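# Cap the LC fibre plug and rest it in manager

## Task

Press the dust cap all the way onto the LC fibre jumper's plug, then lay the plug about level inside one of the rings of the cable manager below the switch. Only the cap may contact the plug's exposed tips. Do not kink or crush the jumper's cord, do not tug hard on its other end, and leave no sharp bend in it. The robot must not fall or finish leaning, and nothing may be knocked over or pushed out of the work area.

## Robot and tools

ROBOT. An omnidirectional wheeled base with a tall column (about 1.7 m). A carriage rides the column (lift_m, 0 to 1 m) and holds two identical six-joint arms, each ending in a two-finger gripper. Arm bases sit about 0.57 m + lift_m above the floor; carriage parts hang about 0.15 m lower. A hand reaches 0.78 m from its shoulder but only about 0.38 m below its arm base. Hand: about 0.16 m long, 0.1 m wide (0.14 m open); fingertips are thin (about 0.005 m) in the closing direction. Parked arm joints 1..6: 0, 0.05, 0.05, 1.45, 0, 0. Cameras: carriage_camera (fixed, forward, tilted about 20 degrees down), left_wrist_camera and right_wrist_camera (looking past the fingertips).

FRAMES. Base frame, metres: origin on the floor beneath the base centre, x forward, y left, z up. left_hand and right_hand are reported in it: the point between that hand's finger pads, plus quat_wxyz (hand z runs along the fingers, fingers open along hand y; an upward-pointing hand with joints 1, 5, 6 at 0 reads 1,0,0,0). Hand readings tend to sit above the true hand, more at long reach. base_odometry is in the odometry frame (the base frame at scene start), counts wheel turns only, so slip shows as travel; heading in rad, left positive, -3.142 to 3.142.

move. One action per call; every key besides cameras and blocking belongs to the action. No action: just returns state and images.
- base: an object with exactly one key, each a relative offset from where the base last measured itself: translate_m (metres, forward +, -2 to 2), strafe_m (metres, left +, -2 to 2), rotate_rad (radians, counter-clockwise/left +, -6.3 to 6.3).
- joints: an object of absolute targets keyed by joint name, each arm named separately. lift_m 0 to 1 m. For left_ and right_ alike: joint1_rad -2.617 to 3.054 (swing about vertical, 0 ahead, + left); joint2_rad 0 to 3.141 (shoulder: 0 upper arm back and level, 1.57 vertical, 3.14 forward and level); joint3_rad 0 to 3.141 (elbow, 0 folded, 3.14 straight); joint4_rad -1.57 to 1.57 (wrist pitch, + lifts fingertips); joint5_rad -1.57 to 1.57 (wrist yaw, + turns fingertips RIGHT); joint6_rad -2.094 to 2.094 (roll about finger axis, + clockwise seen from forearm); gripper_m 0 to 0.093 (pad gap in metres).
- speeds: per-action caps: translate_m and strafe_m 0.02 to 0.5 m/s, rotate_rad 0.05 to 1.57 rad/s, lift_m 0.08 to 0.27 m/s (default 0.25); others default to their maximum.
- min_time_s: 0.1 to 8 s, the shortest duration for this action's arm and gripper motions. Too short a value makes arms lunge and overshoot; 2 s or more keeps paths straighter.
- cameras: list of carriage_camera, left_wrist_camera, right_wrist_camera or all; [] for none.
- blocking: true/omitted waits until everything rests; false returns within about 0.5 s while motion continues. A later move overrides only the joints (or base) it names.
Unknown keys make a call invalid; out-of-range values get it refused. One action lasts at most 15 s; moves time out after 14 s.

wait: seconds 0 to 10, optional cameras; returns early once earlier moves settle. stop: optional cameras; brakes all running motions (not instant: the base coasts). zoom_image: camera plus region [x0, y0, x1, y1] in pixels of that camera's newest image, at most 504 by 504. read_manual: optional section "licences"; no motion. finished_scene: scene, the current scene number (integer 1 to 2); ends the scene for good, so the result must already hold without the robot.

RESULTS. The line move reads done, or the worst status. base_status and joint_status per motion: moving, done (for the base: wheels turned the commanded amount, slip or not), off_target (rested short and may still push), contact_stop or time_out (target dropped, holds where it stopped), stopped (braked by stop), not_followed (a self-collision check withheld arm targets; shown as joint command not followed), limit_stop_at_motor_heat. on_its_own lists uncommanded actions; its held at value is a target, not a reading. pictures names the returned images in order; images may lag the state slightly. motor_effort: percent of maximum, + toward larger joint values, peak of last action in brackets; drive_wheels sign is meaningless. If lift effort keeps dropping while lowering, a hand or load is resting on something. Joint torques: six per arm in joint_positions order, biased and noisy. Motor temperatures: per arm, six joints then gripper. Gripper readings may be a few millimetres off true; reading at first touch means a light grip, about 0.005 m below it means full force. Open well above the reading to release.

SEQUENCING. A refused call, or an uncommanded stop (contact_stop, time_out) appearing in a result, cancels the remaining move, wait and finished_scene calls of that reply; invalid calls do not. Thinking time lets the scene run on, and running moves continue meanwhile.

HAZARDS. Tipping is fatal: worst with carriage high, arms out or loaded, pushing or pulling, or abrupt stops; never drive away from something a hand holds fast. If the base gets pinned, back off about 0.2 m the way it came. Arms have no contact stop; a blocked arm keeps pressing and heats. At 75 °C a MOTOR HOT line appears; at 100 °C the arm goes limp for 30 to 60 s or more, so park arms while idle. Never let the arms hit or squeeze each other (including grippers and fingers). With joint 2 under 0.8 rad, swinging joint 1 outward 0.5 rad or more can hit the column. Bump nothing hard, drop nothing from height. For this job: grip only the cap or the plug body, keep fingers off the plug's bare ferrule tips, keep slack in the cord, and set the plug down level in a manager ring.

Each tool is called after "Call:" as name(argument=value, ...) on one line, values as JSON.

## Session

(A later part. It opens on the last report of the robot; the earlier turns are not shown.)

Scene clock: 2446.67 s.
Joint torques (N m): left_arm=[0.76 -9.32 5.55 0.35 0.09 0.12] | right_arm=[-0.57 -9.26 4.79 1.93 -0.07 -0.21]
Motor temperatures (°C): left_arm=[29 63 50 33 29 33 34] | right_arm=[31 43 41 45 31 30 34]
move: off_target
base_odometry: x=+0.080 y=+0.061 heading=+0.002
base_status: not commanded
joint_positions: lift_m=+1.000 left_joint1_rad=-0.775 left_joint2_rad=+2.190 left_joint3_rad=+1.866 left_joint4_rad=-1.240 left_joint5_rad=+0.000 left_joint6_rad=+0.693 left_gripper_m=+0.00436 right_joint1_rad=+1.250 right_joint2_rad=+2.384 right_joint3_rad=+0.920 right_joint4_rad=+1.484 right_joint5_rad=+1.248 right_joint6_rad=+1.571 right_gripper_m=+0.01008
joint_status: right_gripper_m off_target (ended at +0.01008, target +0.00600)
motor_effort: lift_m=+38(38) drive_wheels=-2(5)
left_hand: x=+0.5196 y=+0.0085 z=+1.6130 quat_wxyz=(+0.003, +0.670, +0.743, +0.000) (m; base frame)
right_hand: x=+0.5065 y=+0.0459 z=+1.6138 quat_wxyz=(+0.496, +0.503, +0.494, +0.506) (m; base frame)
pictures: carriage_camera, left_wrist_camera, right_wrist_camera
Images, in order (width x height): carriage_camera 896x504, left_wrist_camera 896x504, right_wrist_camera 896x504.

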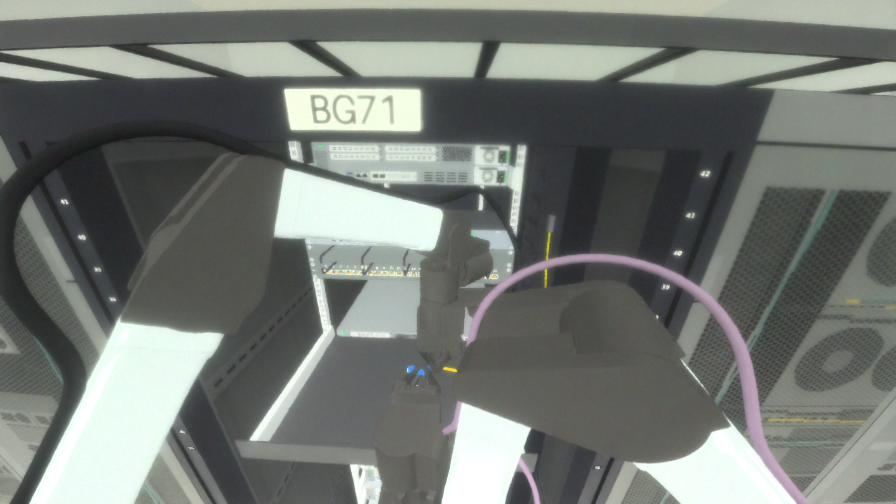

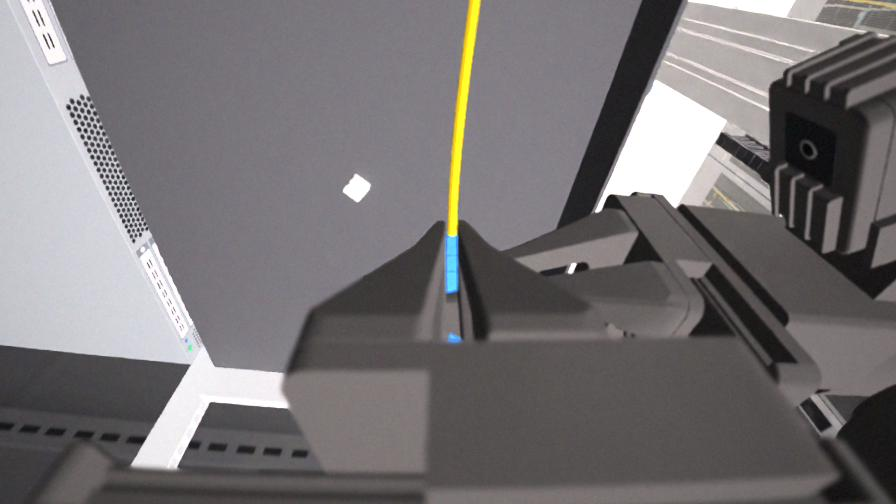

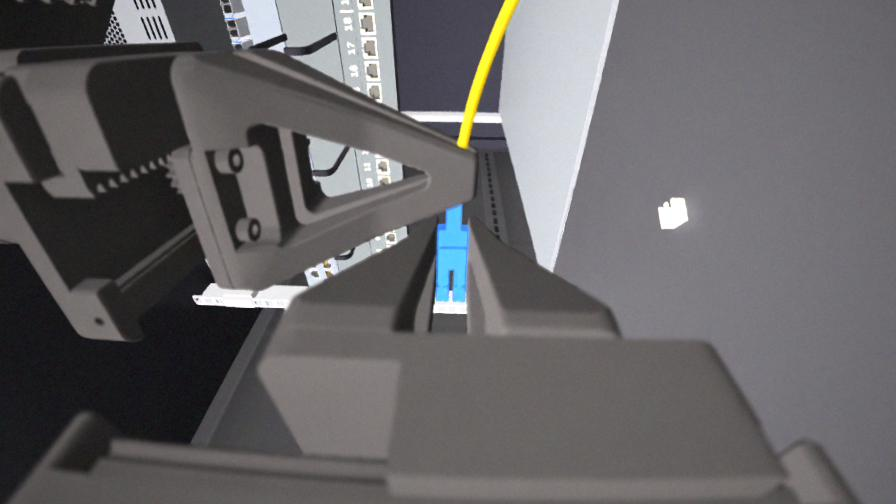

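Call:
move(joints={"left_gripper_m": 0.022}, min_time_s=1.5, cameras=["left_wrist_camera"])

Call:
move(joints={"left_joint1_rad": -0.824, "left_joint2_rad": 2.175, "left_joint3_rad": 1.948, "left_joint4_rad": -1.341, "left_joint5_rad": 0.0, "left_joint6_rad": 0.646}, min_time_s=2, cameras=["all"])

Scene clock: 2457.20 s.
Joint torques (N m): left_arm=[0.76 -9.36 5.57 0.34 0.11 0.11] | right_arm=[-0.55 -9.29 4.81 1.93 -0.07 -0.22]
Motor temperatures (°C): left_arm=[29 63 50 32 29 33 34] | right_arm=[31 43 41 45 31 30 35]
move: done
base_odometry: x=+0.080 y=+0.061 heading=+0.002
base_status: not commanded
joint_positions: lift_m=+1.000 left_joint1_rad=-0.775 left_joint2_rad=+2.190 left_joint3_rad=+1.866 left_joint4_rad=-1.238 left_joint5_rad=+0.000 left_joint6_rad=+0.693 left_gripper_m=+0.02189 right_joint1_rad=+1.250 right_joint2_rad=+2.384 right_joint3_rad=+0.920 right_joint4_rad=+1.484 right_joint5_rad=+1.247 right_joint6_rad=+1.571 right_gripper_m=+0.01008
joint_status: all done
motor_effort: lift_m=+38(38) drive_wheels=+0(6)
left_hand: x=+0.5200 y=+0.0082 z=+1.6130 quat_wxyz=(+0.004, +0.670, +0.742, +0.000) (m; base frame)
right_hand: x=+0.5065 y=+0.0459 z=+1.6138 quat_wxyz=(+0.496, +0.502, +0.495, +0.507) (m; base frame)
pictures: left_wrist_camera
Images, in order (width x height): left_wrist_camera 896x504.

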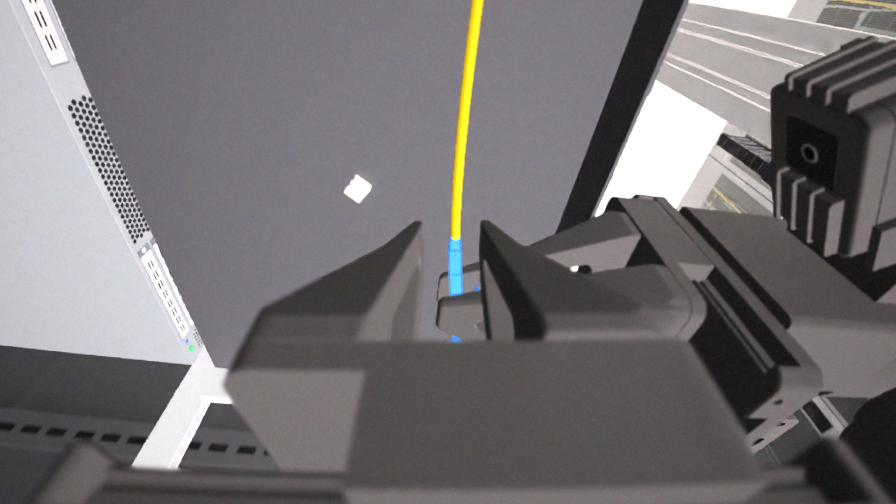

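Scene clock: 2459.50 s.
Joint torques (N m): left_arm=[-0.51 -11.89 9.89 0.02 0.11 -0.09] | right_arm=[-0.57 -9.29 4.79 1.87 -0.04 -0.22]
Motor temperatures (°C): left_arm=[29 64 50 32 29 33 34] | right_arm=[31 43 41 45 31 30 35]
move: done
base_odometry: x=+0.080 y=+0.061 heading=+0.002
base_status: not commanded
joint_positions: lift_m=+1.000 left_joint1_rad=-0.817 left_joint2_rad=+2.190 left_joint3_rad=+1.913 left_joint4_rad=-1.329 left_joint5_rad=-0.001 left_joint6_rad=+0.658 left_gripper_m=+0.02190 right_joint1_rad=+1.250 right_joint2_rad=+2.384 right_joint3_rad=+0.920 right_joint4_rad=+1.489 right_joint5_rad=+1.244 right_joint6_rad=+1.571 right_gripper_m=+0.01008
joint_status: all done
motor_effort: lift_m=+38(38) drive_wheels=+0(7)
left_hand: x=+0.5005 y=+0.0032 z=+1.6252 quat_wxyz=(-0.017, +0.672, +0.740, +0.002) (m; base frame)
right_hand: x=+0.5065 y=+0.0465 z=+1.6145 quat_wxyz=(+0.495, +0.502, +0.494, +0.509) (m; base frame)
pictures: carriage_camera, left_wrist_camera, right_wrist_camera
Images, in order (width x height): carriage_camera 896x504, left_wrist_camera 896x504, right_wrist_camera 896x504.

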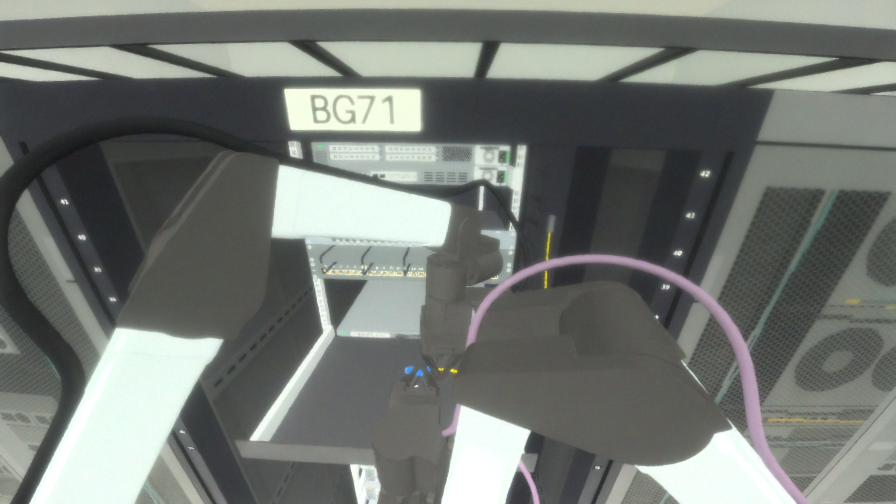

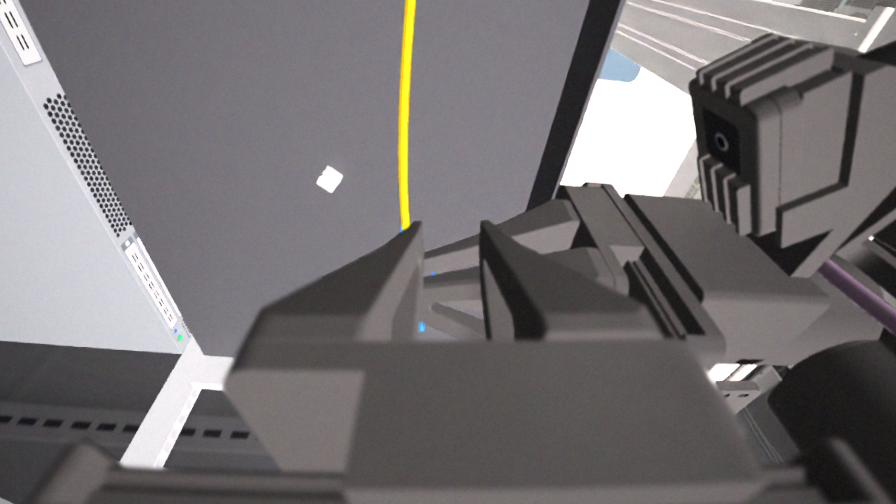

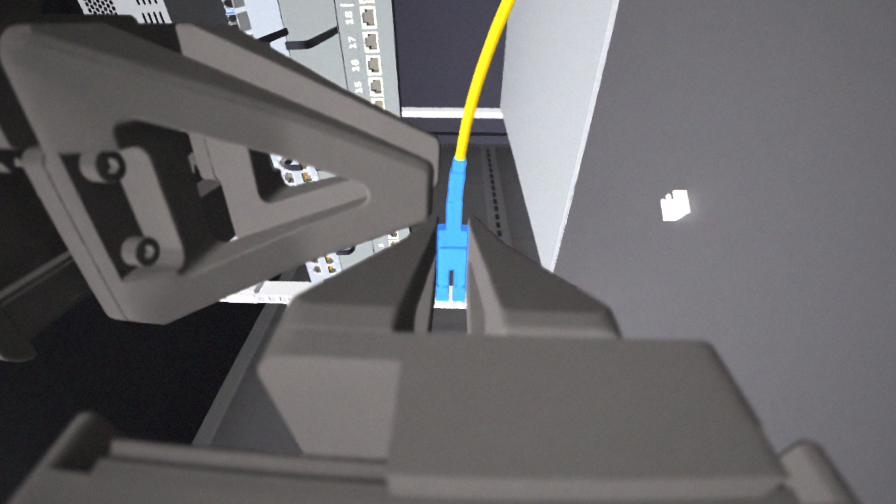

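Call:
move(joints={"left_joint1_rad": -0.830, "left_joint2_rad": 2.130, "left_joint3_rad": 1.975, "left_joint4_rad": -1.375, "left_joint5_rad": 0.0, "left_joint6_rad": 0.646}, min_time_s=1.5, cameras=["left_wrist_camera", "right_wrist_camera"])

Scene clock: 2469.57 s.
Joint torques (N m): left_arm=[-0.79 -14.31 9.83 0.05 0.11 -0.1] | right_arm=[-0.53 -9.28 4.79 1.87 -0.03 -0.22]
Motor temperatures (°C): left_arm=[29 66 52 32 29 33 34] | right_arm=[31 43 41 45 31 30 35]
move: done
base_odometry: x=+0.080 y=+0.061 heading=+0.002
base_status: not commanded
joint_positions: lift_m=+1.000 left_joint1_rad=-0.820 left_joint2_rad=+2.175 left_joint3_rad=+1.941 left_joint4_rad=-1.364 left_joint5_rad=-0.001 left_joint6_rad=+0.657 left_gripper_m=+0.02190 right_joint1_rad=+1.250 right_joint2_rad=+2.384 right_joint3_rad=+0.920 right_joint4_rad=+1.489 right_joint5_rad=+1.244 right_joint6_rad=+1.571 right_gripper_m=+0.01008
joint_status: all done
motor_effort: lift_m=+38(38) drive_wheels=+5(5)
left_hand: x=+0.4991 y=+0.0033 z=+1.6382 quat_wxyz=(-0.013, +0.673, +0.739, +0.002) (m; base frame)
right_hand: x=+0.5065 y=+0.0465 z=+1.6145 quat_wxyz=(+0.495, +0.502, +0.494, +0.509) (m; base frame)
pictures: left_wrist_camera, right_wrist_camera
Images, in order (width x height): left_wrist_camera 896x504, right_wrist_camera 896x504.

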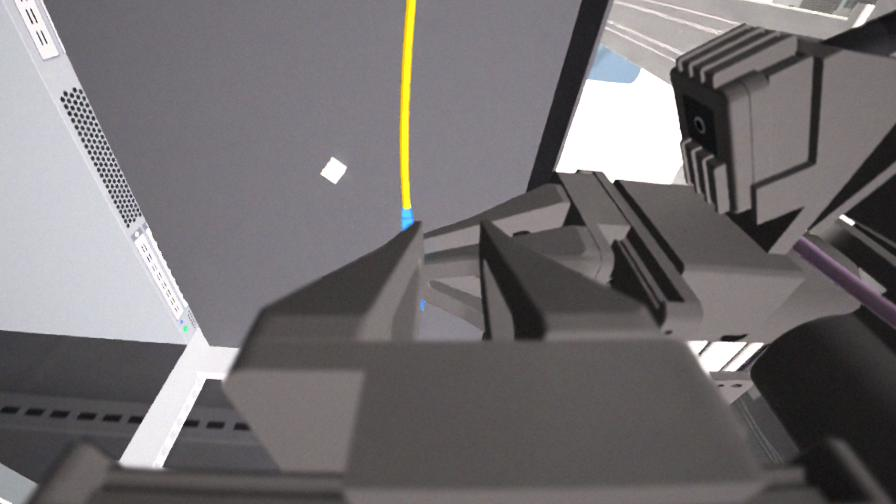

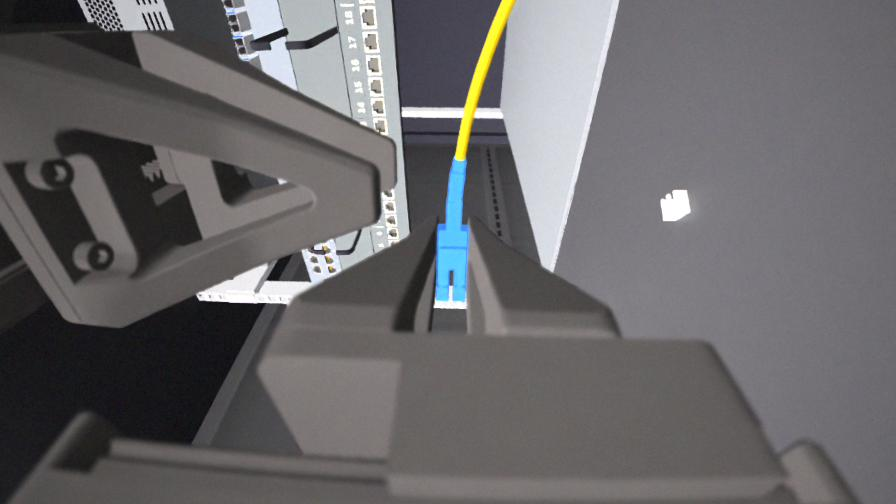

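Call:
move(joints={"left_joint1_rad": -0.839, "left_joint2_rad": 2.10, "left_joint3_rad": 2.0, "left_joint4_rad": -1.44, "left_joint5_rad": 0.0, "left_joint6_rad": 0.733}, min_time_s=1.0)

Call:
move(joints={"left_joint1_rad": -0.539, "left_joint2_rad": 1.594, "left_joint3_rad": 1.393, "left_joint4_rad": -1.402, "left_joint5_rad": 0.0, "left_joint6_rad": 1.013}, min_time_s=2.0, cameras=["all"])

Call:
zoom_image(camera="carriage_camera", region=[280, 220, 540, 350])

Scene clock: 2500.60 s.
Joint torques (N m): left_arm=[-0.61 -13.96 9.8 0.03 0.11 0.13] | right_arm=[-0.54 -9.28 4.81 1.87 -0.04 -0.22]
Motor temperatures (°C): left_arm=[29 73 55 32 29 33 33] | right_arm=[31 43 41 45 31 30 36]
move: done
base_odometry: x=+0.080 y=+0.061 heading=+0.002
base_status: not commanded
joint_positions: lift_m=+1.000 left_joint1_rad=-0.831 left_joint2_rad=+2.145 left_joint3_rad=+1.966 left_joint4_rad=-1.428 left_joint5_rad=-0.001 left_joint6_rad=+0.721 left_gripper_m=+0.02190 right_joint1_rad=+1.250 right_joint2_rad=+2.384 right_joint3_rad=+0.920 right_joint4_rad=+1.489 right_joint5_rad=+1.244 right_joint6_rad=+1.571 right_gripper_m=+0.01008
joint_status: all done
motor_effort: lift_m=+38(38) drive_wheels=+1(4)
left_hand: x=+0.4892 y=+0.0070 z=+1.6567 quat_wxyz=(-0.018, +0.700, +0.714, +0.002) (m; base frame)
right_hand: x=+0.5065 y=+0.0465 z=+1.6145 quat_wxyz=(+0.495, +0.502, +0.494, +0.509) (m; base frame)
pictures: none

Scene clock: 2502.90 s.
Joint torques (N m): left_arm=[0.69 -8.34 5.44 0.21 0.11 0.12] | right_arm=[-0.58 -9.28 4.78 1.87 -0.04 -0.22]
Motor temperatures (°C): left_arm=[29 73 54 32 29 33 33] | right_arm=[31 43 41 45 31 30 36]
move: done
base_odometry: x=+0.080 y=+0.061 heading=+0.002
base_status: not commanded
joint_positions: lift_m=+1.000 left_joint1_rad=-0.546 left_joint2_rad=+1.623 left_joint3_rad=+1.409 left_joint4_rad=-1.415 left_joint5_rad=-0.001 left_joint6_rad=+1.001 left_gripper_m=+0.02190 right_joint1_rad=+1.250 right_joint2_rad=+2.384 right_joint3_rad=+0.920 right_joint4_rad=+1.489 right_joint5_rad=+1.244 right_joint6_rad=+1.571 right_gripper_m=+0.01008
joint_status: all done
motor_effort: lift_m=+38(38) drive_wheels=+2(6)
left_hand: x=+0.4473 y=+0.1660 z=+1.6900 quat_wxyz=(-0.028, +0.699, +0.715, -0.006) (m; base frame)
right_hand: x=+0.5065 y=+0.0465 z=+1.6145 quat_wxyz=(+0.495, +0.502, +0.494, +0.509) (m; base frame)
pictures: carriage_camera, left_wrist_camera, right_wrist_camera
Images, in order (width x height): carriage_camera 896x504, left_wrist_camera 896x504, right_wrist_camera 896x504.

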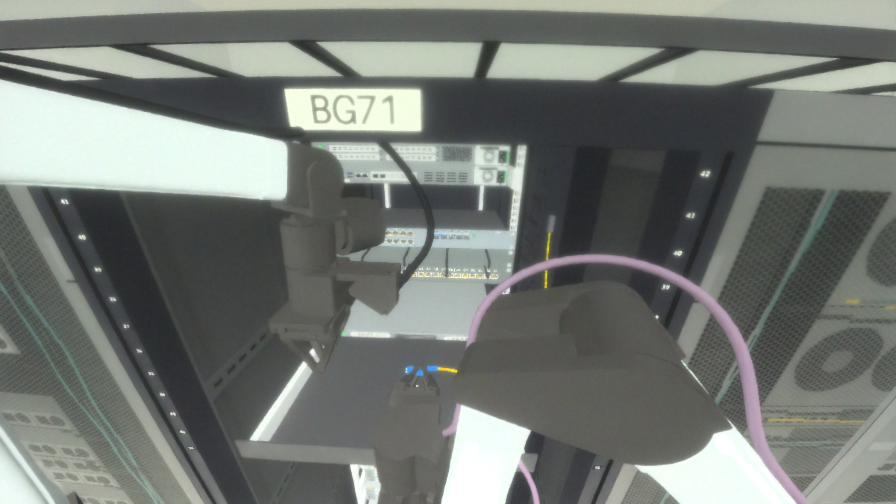

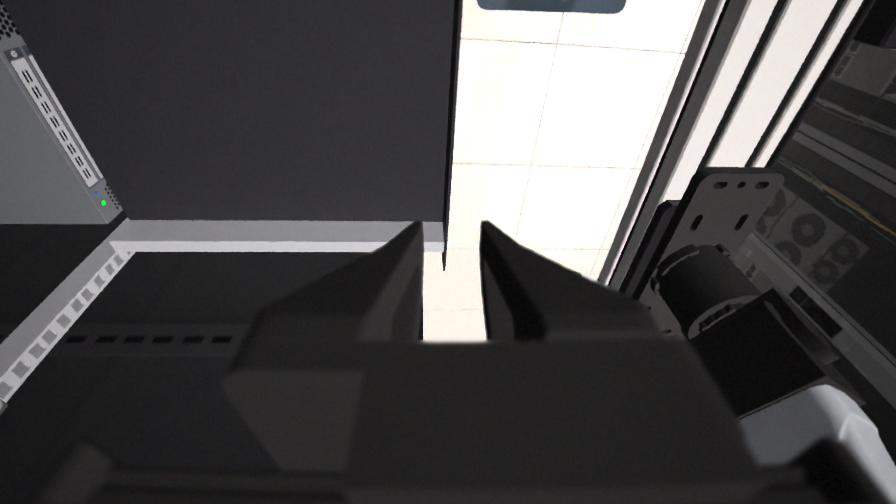

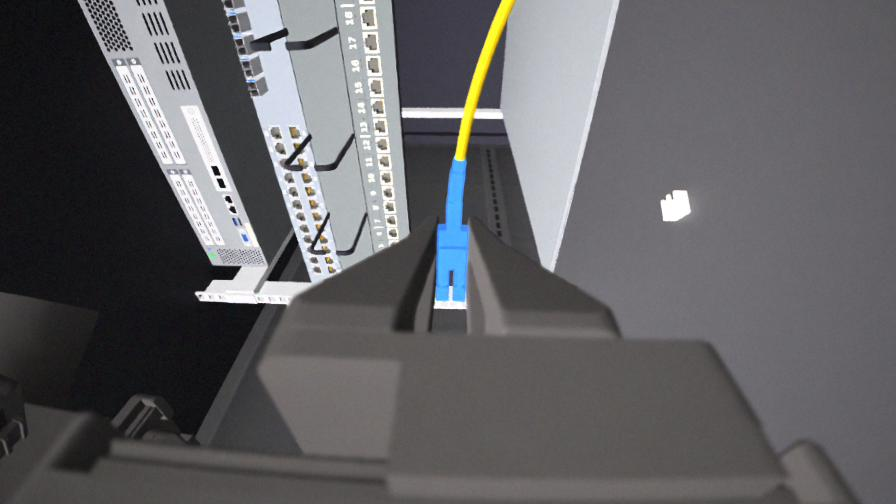

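Scaled by 1.938 from the camera's 896x504 image, which has a finer 1280x720 frame.

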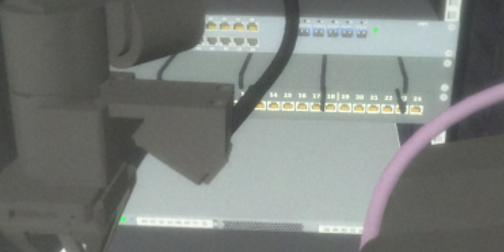

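Call:
move(joints={"right_joint1_rad": 1.135, "right_joint2_rad": 1.99, "right_joint3_rad": 0.65, "right_joint4_rad": 1.36, "right_joint5_rad": 1.135, "right_joint6_rad": 1.571}, min_time_s=3.0, cameras=["right_wrist_camera", "carriage_camera"])

Call:
move(joints={"right_joint1_rad": 1.0275, "right_joint2_rad": 1.650, "right_joint3_rad": 0.421, "right_joint4_rad": 1.229, "right_joint5_rad": 1.027, "right_joint6_rad": 1.571}, min_time_s=3.0, cameras=["right_wrist_camera", "carriage_camera"])

Scene clock: 2577.07 s.
Joint torques (N m): left_arm=[0.72 -8.34 5.42 0.21 0.12 0.12] | right_arm=[-0.61 -11.08 3.23 1.82 -0.11 -0.22]
Motor temperatures (°C): left_arm=[29 60 50 31 29 33 33] | right_arm=[31 44 41 45 31 30 36]
move: done
base_odometry: x=+0.080 y=+0.061 heading=+0.002
base_status: not commanded
joint_positions: lift_m=+1.000 left_joint1_rad=-0.546 left_joint2_rad=+1.623 left_joint3_rad=+1.409 left_joint4_rad=-1.414 left_joint5_rad=-0.001 left_joint6_rad=+1.002 left_gripper_m=+0.02190 right_joint1_rad=+1.141 right_joint2_rad=+2.014 right_joint3_rad=+0.661 right_joint4_rad=+1.375 right_joint5_rad=+1.145 right_joint6_rad=+1.571 right_gripper_m=+0.01008
joint_status: all done
motor_effort: lift_m=+38(38) drive_wheels=-1(4)
left_hand: x=+0.4475 y=+0.1659 z=+1.6900 quat_wxyz=(-0.028, +0.699, +0.715, -0.006) (m; base frame)
right_hand: x=+0.5221 y=-0.0179 z=+1.6826 quat_wxyz=(+0.498, +0.504, +0.492, +0.506) (m; base frame)
pictures: carriage_camera, right_wrist_camera
Images, in order (width x height): carriage_camera 896x504, right_wrist_camera 896x504.

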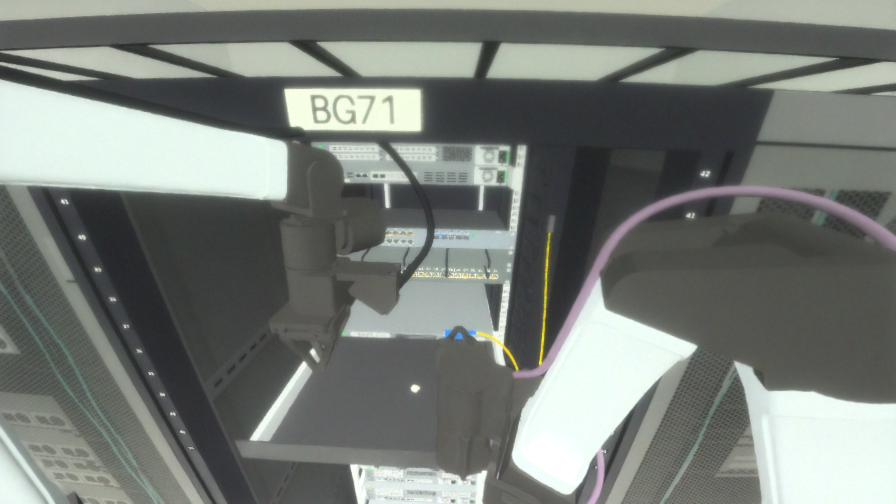

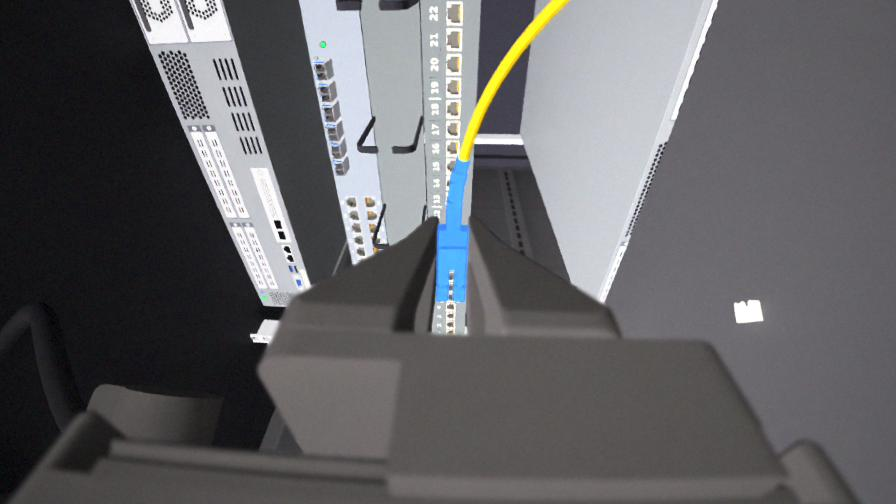

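Scene clock: 2580.37 s.
Joint torques (N m): left_arm=[0.68 -8.34 5.45 0.21 0.11 0.13] | right_arm=[-0.64 -7.95 3.86 1.93 -0.1 -0.22]
Motor temperatures (°C): left_arm=[29 60 50 31 29 33 33] | right_arm=[31 44 41 45 31 30 36]
move: done
base_odometry: x=+0.080 y=+0.061 heading=+0.002
base_status: not commanded
joint_positions: lift_m=+1.000 left_joint1_rad=-0.546 left_joint2_rad=+1.623 left_joint3_rad=+1.409 left_joint4_rad=-1.413 left_joint5_rad=-0.001 left_joint6_rad=+1.002 left_gripper_m=+0.02190 right_joint1_rad=+1.034 right_joint2_rad=+1.668 right_joint3_rad=+0.433 right_joint4_rad=+1.244 right_joint5_rad=+1.037 right_joint6_rad=+1.571 right_gripper_m=+0.01008
joint_status: all done
motor_effort: lift_m=+38(38) drive_wheels=+0(6)
left_hand: x=+0.4476 y=+0.1658 z=+1.6900 quat_wxyz=(-0.028, +0.699, +0.715, -0.006) (m; base frame)
right_hand: x=+0.5207 y=-0.0866 z=+1.7198 quat_wxyz=(+0.500, +0.502, +0.496, +0.502) (m; base frame)
pictures: carriage_camera, right_wrist_camera
Images, in order (width x height): carriage_camera 896x504, right_wrist_camera 896x504.

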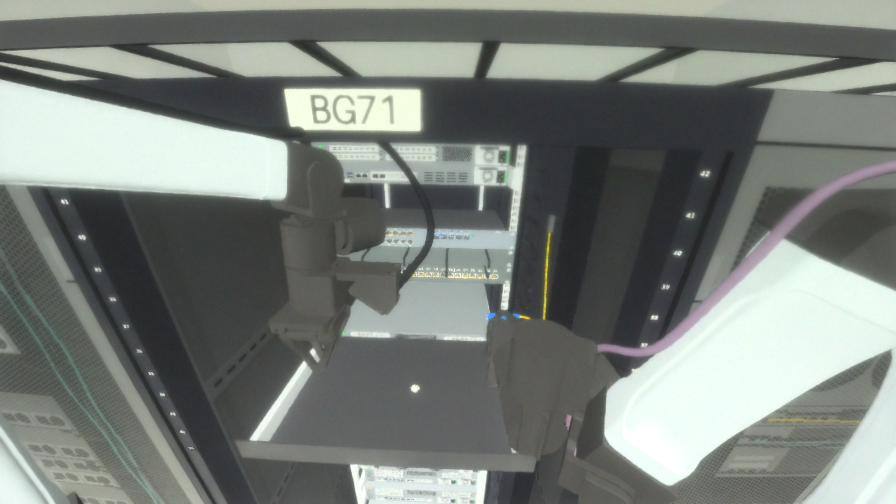

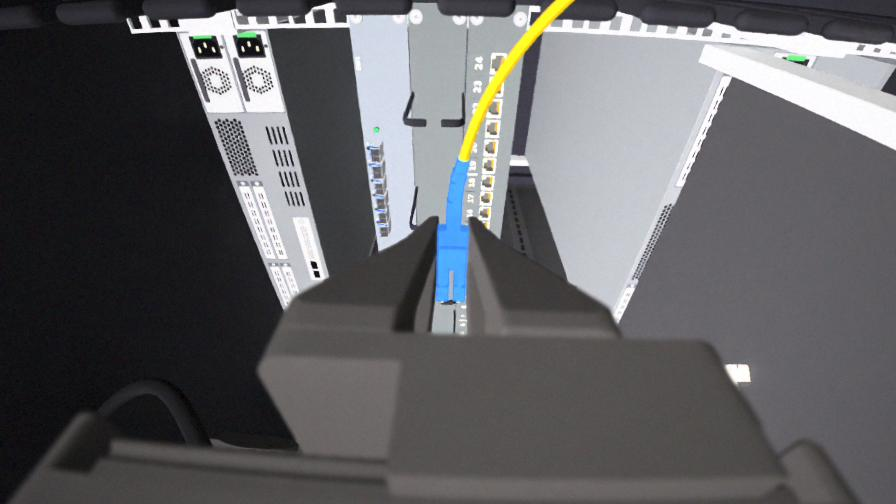

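Call:
move(joints={"left_joint1_rad": -0.579, "left_joint2_rad": 2.072, "left_joint3_rad": 0.561, "left_joint4_rad": 0.970, "left_joint5_rad": 0.084, "left_joint6_rad": 0.030, "left_gripper_m": 0.036}, min_time_s=3.0, cameras=["left_wrist_camera", "carriage_camera"])

Call:
zoom_image(camera="left_wrist_camera", region=[348, 142, 548, 342])

Scene clock: 2600.93 s.
Joint torques (N m): left_arm=[-0.59 -6.42 3.37 2.21 0.21 -0.09] | right_arm=[-0.65 -7.95 3.85 1.94 -0.09 -0.21]
Motor temperatures (°C): left_arm=[29 59 49 32 29 33 33] | right_arm=[31 45 41 45 31 30 36]
move: done
base_odometry: x=+0.080 y=+0.061 heading=+0.002
base_status: not commanded
joint_positions: lift_m=+1.000 left_joint1_rad=-0.571 left_joint2_rad=+2.059 left_joint3_rad=+0.573 left_joint4_rad=+0.952 left_joint5_rad=+0.071 left_joint6_rad=+0.042 left_gripper_m=+0.03587 right_joint1_rad=+1.034 right_joint2_rad=+1.668 right_joint3_rad=+0.433 right_joint4_rad=+1.242 right_joint5_rad=+1.036 right_joint6_rad=+1.571 right_gripper_m=+0.01008
joint_status: all done
motor_effort: lift_m=+37(38) drive_wheels=+2(5)
left_hand: x=+0.5769 y=+0.0601 z=+1.5358 quat_wxyz=(+0.470, +0.278, +0.822, -0.159) (m; base frame)
right_hand: x=+0.5207 y=-0.0865 z=+1.7194 quat_wxyz=(+0.500, +0.501, +0.497, +0.502) (m; base frame)
pictures: carriage_camera, left_wrist_camera
Images, in order (width x height): carriage_camera 896x504, left_wrist_camera 896x504.

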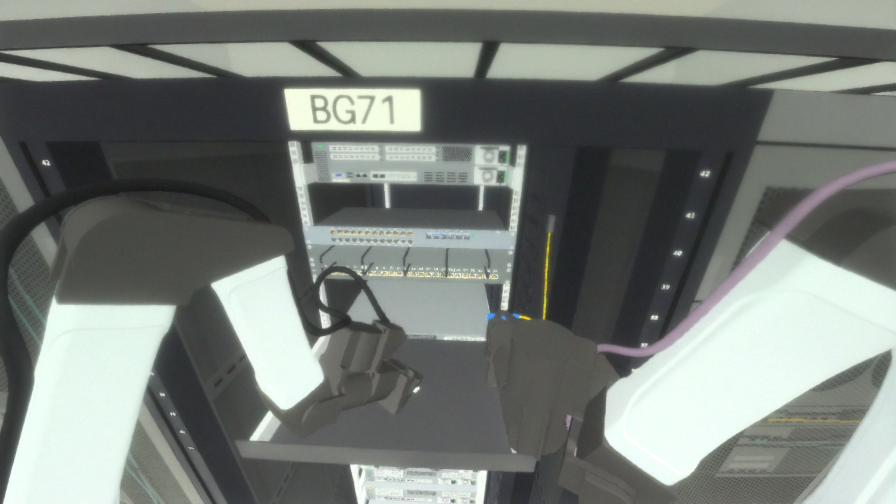

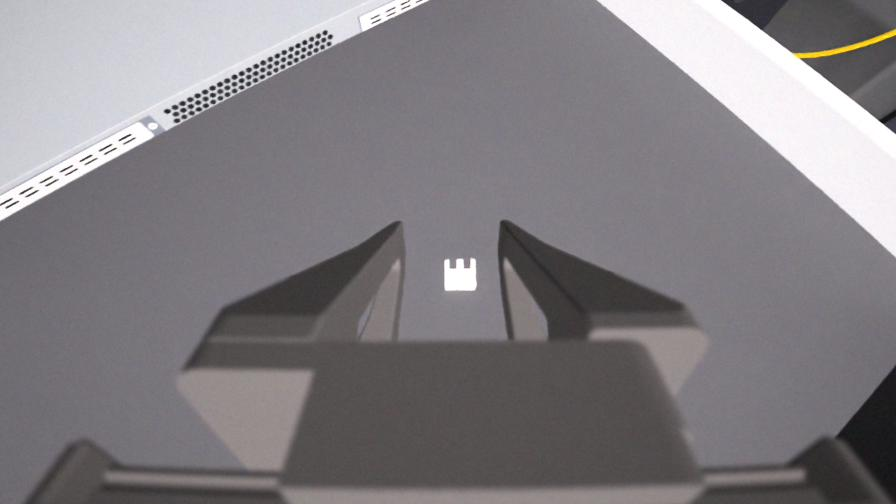

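Scaled by 2.520 from the camera's 896x504 image, which has a finer 1280x720 frame.

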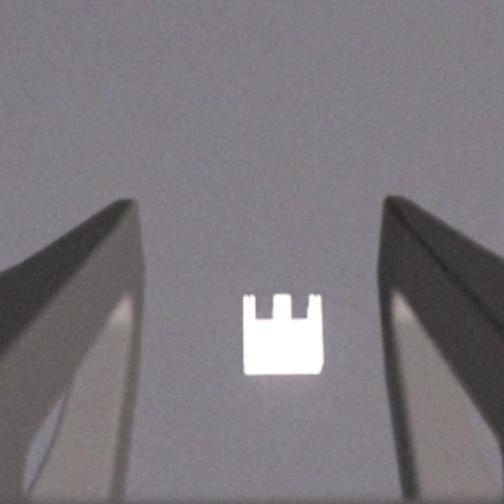

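Call:
move(joints={"left_joint1_rad": -0.590, "left_joint2_rad": 2.150, "left_joint3_rad": 0.595, "left_joint4_rad": 1.045, "left_joint5_rad": 0.053, "left_joint6_rad": 0.030}, min_time_s=1.0, cameras=[])

Call:
move(joints={"left_joint1_rad": -0.590, "left_joint2_rad": 2.228, "left_joint3_rad": 0.605, "left_joint4_rad": 1.119, "left_joint5_rad": 0.053, "left_joint6_rad": 0.030}, min_time_s=1.0, cameras=["left_wrist_camera"])

Call:
zoom_image(camera="left_wrist_camera", region=[348, 142, 548, 342])

Scene clock: 2622.73 s.
Joint torques (N m): left_arm=[-0.61 -6.6 5.93 2.21 -0.05 -0.09] | right_arm=[-0.65 -7.97 3.88 1.94 -0.09 -0.22]
Motor temperatures (°C): left_arm=[29 57 48 36 29 33 33] | right_arm=[31 45 41 45 31 30 36]
move: done
base_odometry: x=+0.080 y=+0.061 heading=+0.002
base_status: not commanded
joint_positions: lift_m=+1.000 left_joint1_rad=-0.582 left_joint2_rad=+2.136 left_joint3_rad=+0.573 left_joint4_rad=+1.028 left_joint5_rad=+0.066 left_joint6_rad=+0.041 left_gripper_m=+0.03587 right_joint1_rad=+1.034 right_joint2_rad=+1.668 right_joint3_rad=+0.433 right_joint4_rad=+1.242 right_joint5_rad=+1.036 right_joint6_rad=+1.571 right_gripper_m=+0.01008
joint_status: all done
motor_effort: lift_m=+38(38) drive_wheels=+2(6)
left_hand: x=+0.5734 y=+0.0575 z=+1.5193 quat_wxyz=(+0.469, +0.282, +0.822, -0.160) (m; base frame)
right_hand: x=+0.5207 y=-0.0865 z=+1.7194 quat_wxyz=(+0.500, +0.501, +0.497, +0.502) (m; base frame)
pictures: none
No camera images: "cameras" was empty.

Scene clock: 2624.03 s.
Joint torques (N m): left_arm=[-0.57 -6.76 5.44 2.21 -0.05 -0.09] | right_arm=[-0.65 -7.91 3.86 1.94 -0.08 -0.22]
Motor temperatures (°C): left_arm=[29 57 48 36 29 33 33] | right_arm=[31 45 41 45 31 30 36]
move: done
base_odometry: x=+0.080 y=+0.061 heading=+0.002
base_status: not commanded
joint_positions: lift_m=+1.000 left_joint1_rad=-0.582 left_joint2_rad=+2.214 left_joint3_rad=+0.585 left_joint4_rad=+1.102 left_joint5_rad=+0.066 left_joint6_rad=+0.041 left_gripper_m=+0.03587 right_joint1_rad=+1.034 right_joint2_rad=+1.668 right_joint3_rad=+0.433 right_joint4_rad=+1.242 right_joint5_rad=+1.036 right_joint6_rad=+1.571 right_gripper_m=+0.01008
joint_status: all done
motor_effort: lift_m=+38(38) drive_wheels=-2(5)
left_hand: x=+0.5748 y=+0.0566 z=+1.5060 quat_wxyz=(+0.473, +0.281, +0.820, -0.161) (m; base frame)
right_hand: x=+0.5207 y=-0.0865 z=+1.7194 quat_wxyz=(+0.500, +0.501, +0.497, +0.502) (m; base frame)
pictures: left_wrist_camera
Images, in order (width x height): left_wrist_camera 896x504.

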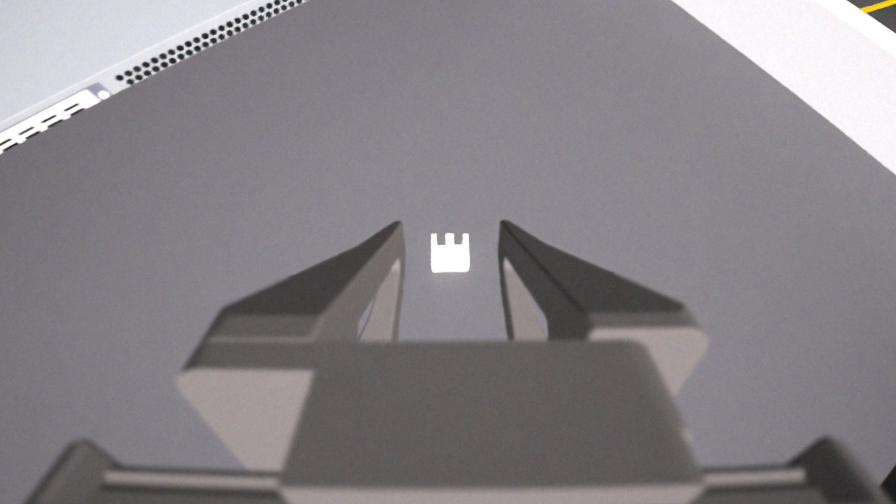

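Scaled by 2.520 from the camera's 896x504 image, which has a finer 1280x720 frame.

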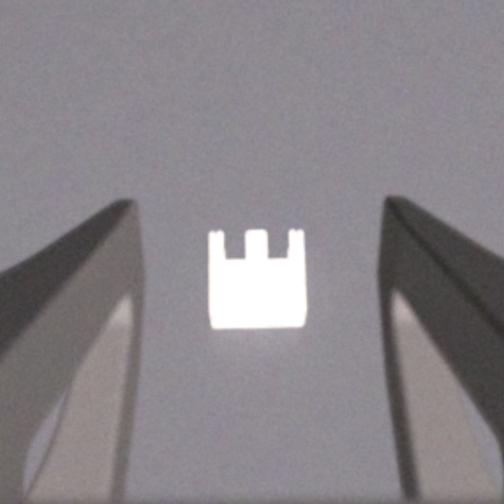

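Call:
move(joints={"left_gripper_m": 0.016}, min_time_s=1.0, cameras=["left_wrist_camera"])

Call:
move(joints={"left_gripper_m": 0.009}, min_time_s=1.0, cameras=["left_wrist_camera"])

Call:
zoom_image(camera="left_wrist_camera", region=[398, 192, 498, 292])

Scene clock: 2633.33 s.
Joint torques (N m): left_arm=[-0.61 -6.79 5.44 2.21 -0.04 -0.09] | right_arm=[-0.66 -7.92 3.85 1.94 -0.09 -0.22]
Motor temperatures (°C): left_arm=[29 58 48 37 29 33 33] | right_arm=[31 45 40 45 31 30 36]
move: done
base_odometry: x=+0.080 y=+0.061 heading=+0.002
base_status: not commanded
joint_positions: lift_m=+1.000 left_joint1_rad=-0.582 left_joint2_rad=+2.214 left_joint3_rad=+0.585 left_joint4_rad=+1.103 left_joint5_rad=+0.066 left_joint6_rad=+0.041 left_gripper_m=+0.01614 right_joint1_rad=+1.034 right_joint2_rad=+1.668 right_joint3_rad=+0.433 right_joint4_rad=+1.242 right_joint5_rad=+1.036 right_joint6_rad=+1.571 right_gripper_m=+0.01008
joint_status: all done
motor_effort: lift_m=+37(38) drive_wheels=+0(5)
left_hand: x=+0.5748 y=+0.0565 z=+1.5061 quat_wxyz=(+0.473, +0.281, +0.820, -0.161) (m; base frame)
right_hand: x=+0.5207 y=-0.0865 z=+1.7194 quat_wxyz=(+0.500, +0.501, +0.497, +0.502) (m; base frame)
pictures: left_wrist_camera
Images, in order (width x height): left_wrist_camera 896x504.

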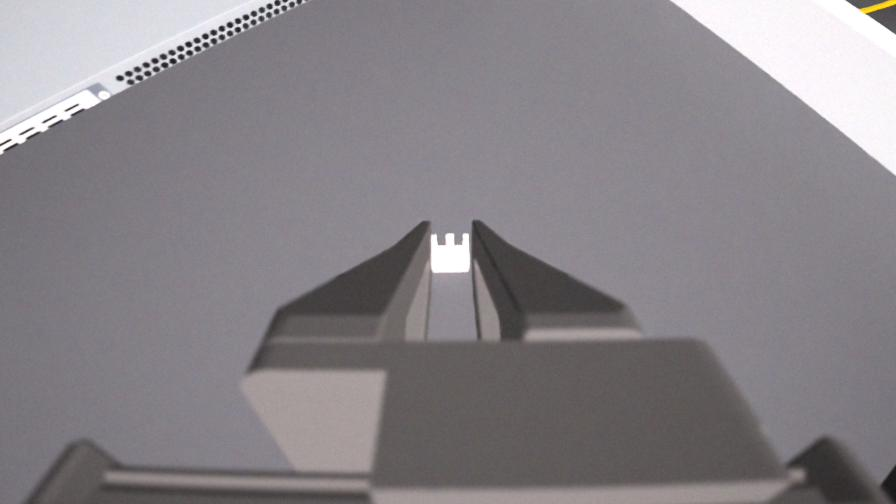

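Scene clock: 2634.63 s.
Joint torques (N m): left_arm=[-0.61 -6.78 5.45 2.21 -0.04 -0.1] | right_arm=[-0.65 -7.94 3.85 1.94 -0.09 -0.22]
Motor temperatures (°C): left_arm=[29 58 48 37 29 33 33] | right_arm=[31 45 40 45 31 30 36]
move: done
base_odometry: x=+0.080 y=+0.061 heading=+0.002
base_status: not commanded
joint_positions: lift_m=+1.000 left_joint1_rad=-0.582 left_joint2_rad=+2.214 left_joint3_rad=+0.585 left_joint4_rad=+1.103 left_joint5_rad=+0.066 left_joint6_rad=+0.041 left_gripper_m=+0.01254 right_joint1_rad=+1.034 right_joint2_rad=+1.668 right_joint3_rad=+0.433 right_joint4_rad=+1.242 right_joint5_rad=+1.036 right_joint6_rad=+1.571 right_gripper_m=+0.01008
joint_status: all done
motor_effort: lift_m=+38(38) drive_wheels=+0(5)
left_hand: x=+0.5748 y=+0.0565 z=+1.5061 quat_wxyz=(+0.473, +0.281, +0.820, -0.161) (m; base frame)
right_hand: x=+0.5207 y=-0.0865 z=+1.7194 quat_wxyz=(+0.500, +0.501, +0.497, +0.502) (m; base frame)
pictures: left_wrist_camera
Images, in order (width x height): left_wrist_camera 896x504.

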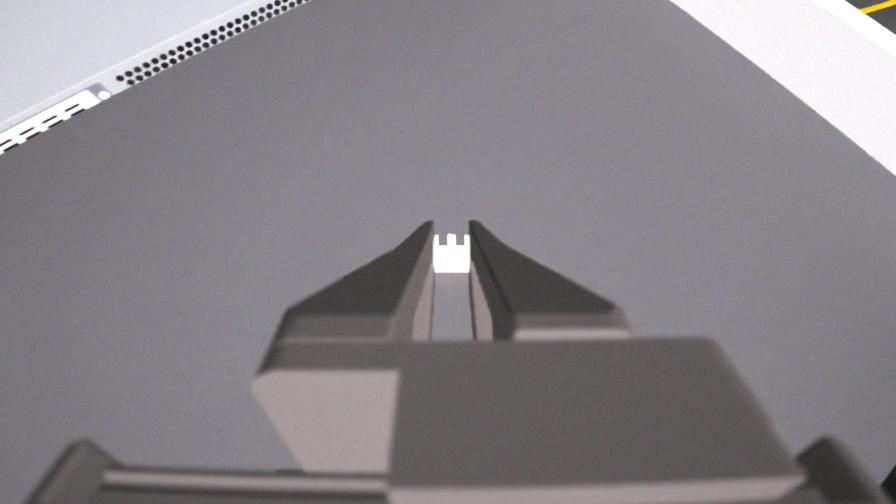

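Scaled by 5.040 from the camera's 896x504 image, which has a finer 1280x720 frame.

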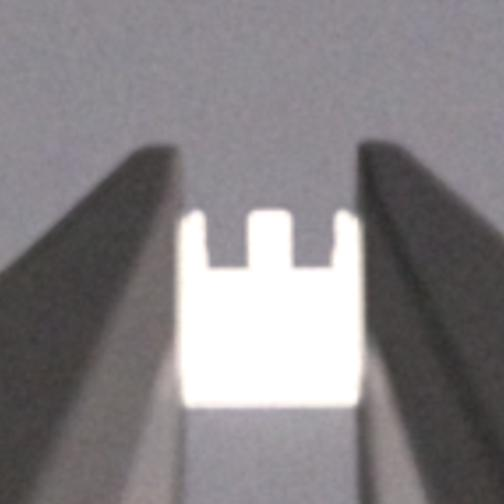

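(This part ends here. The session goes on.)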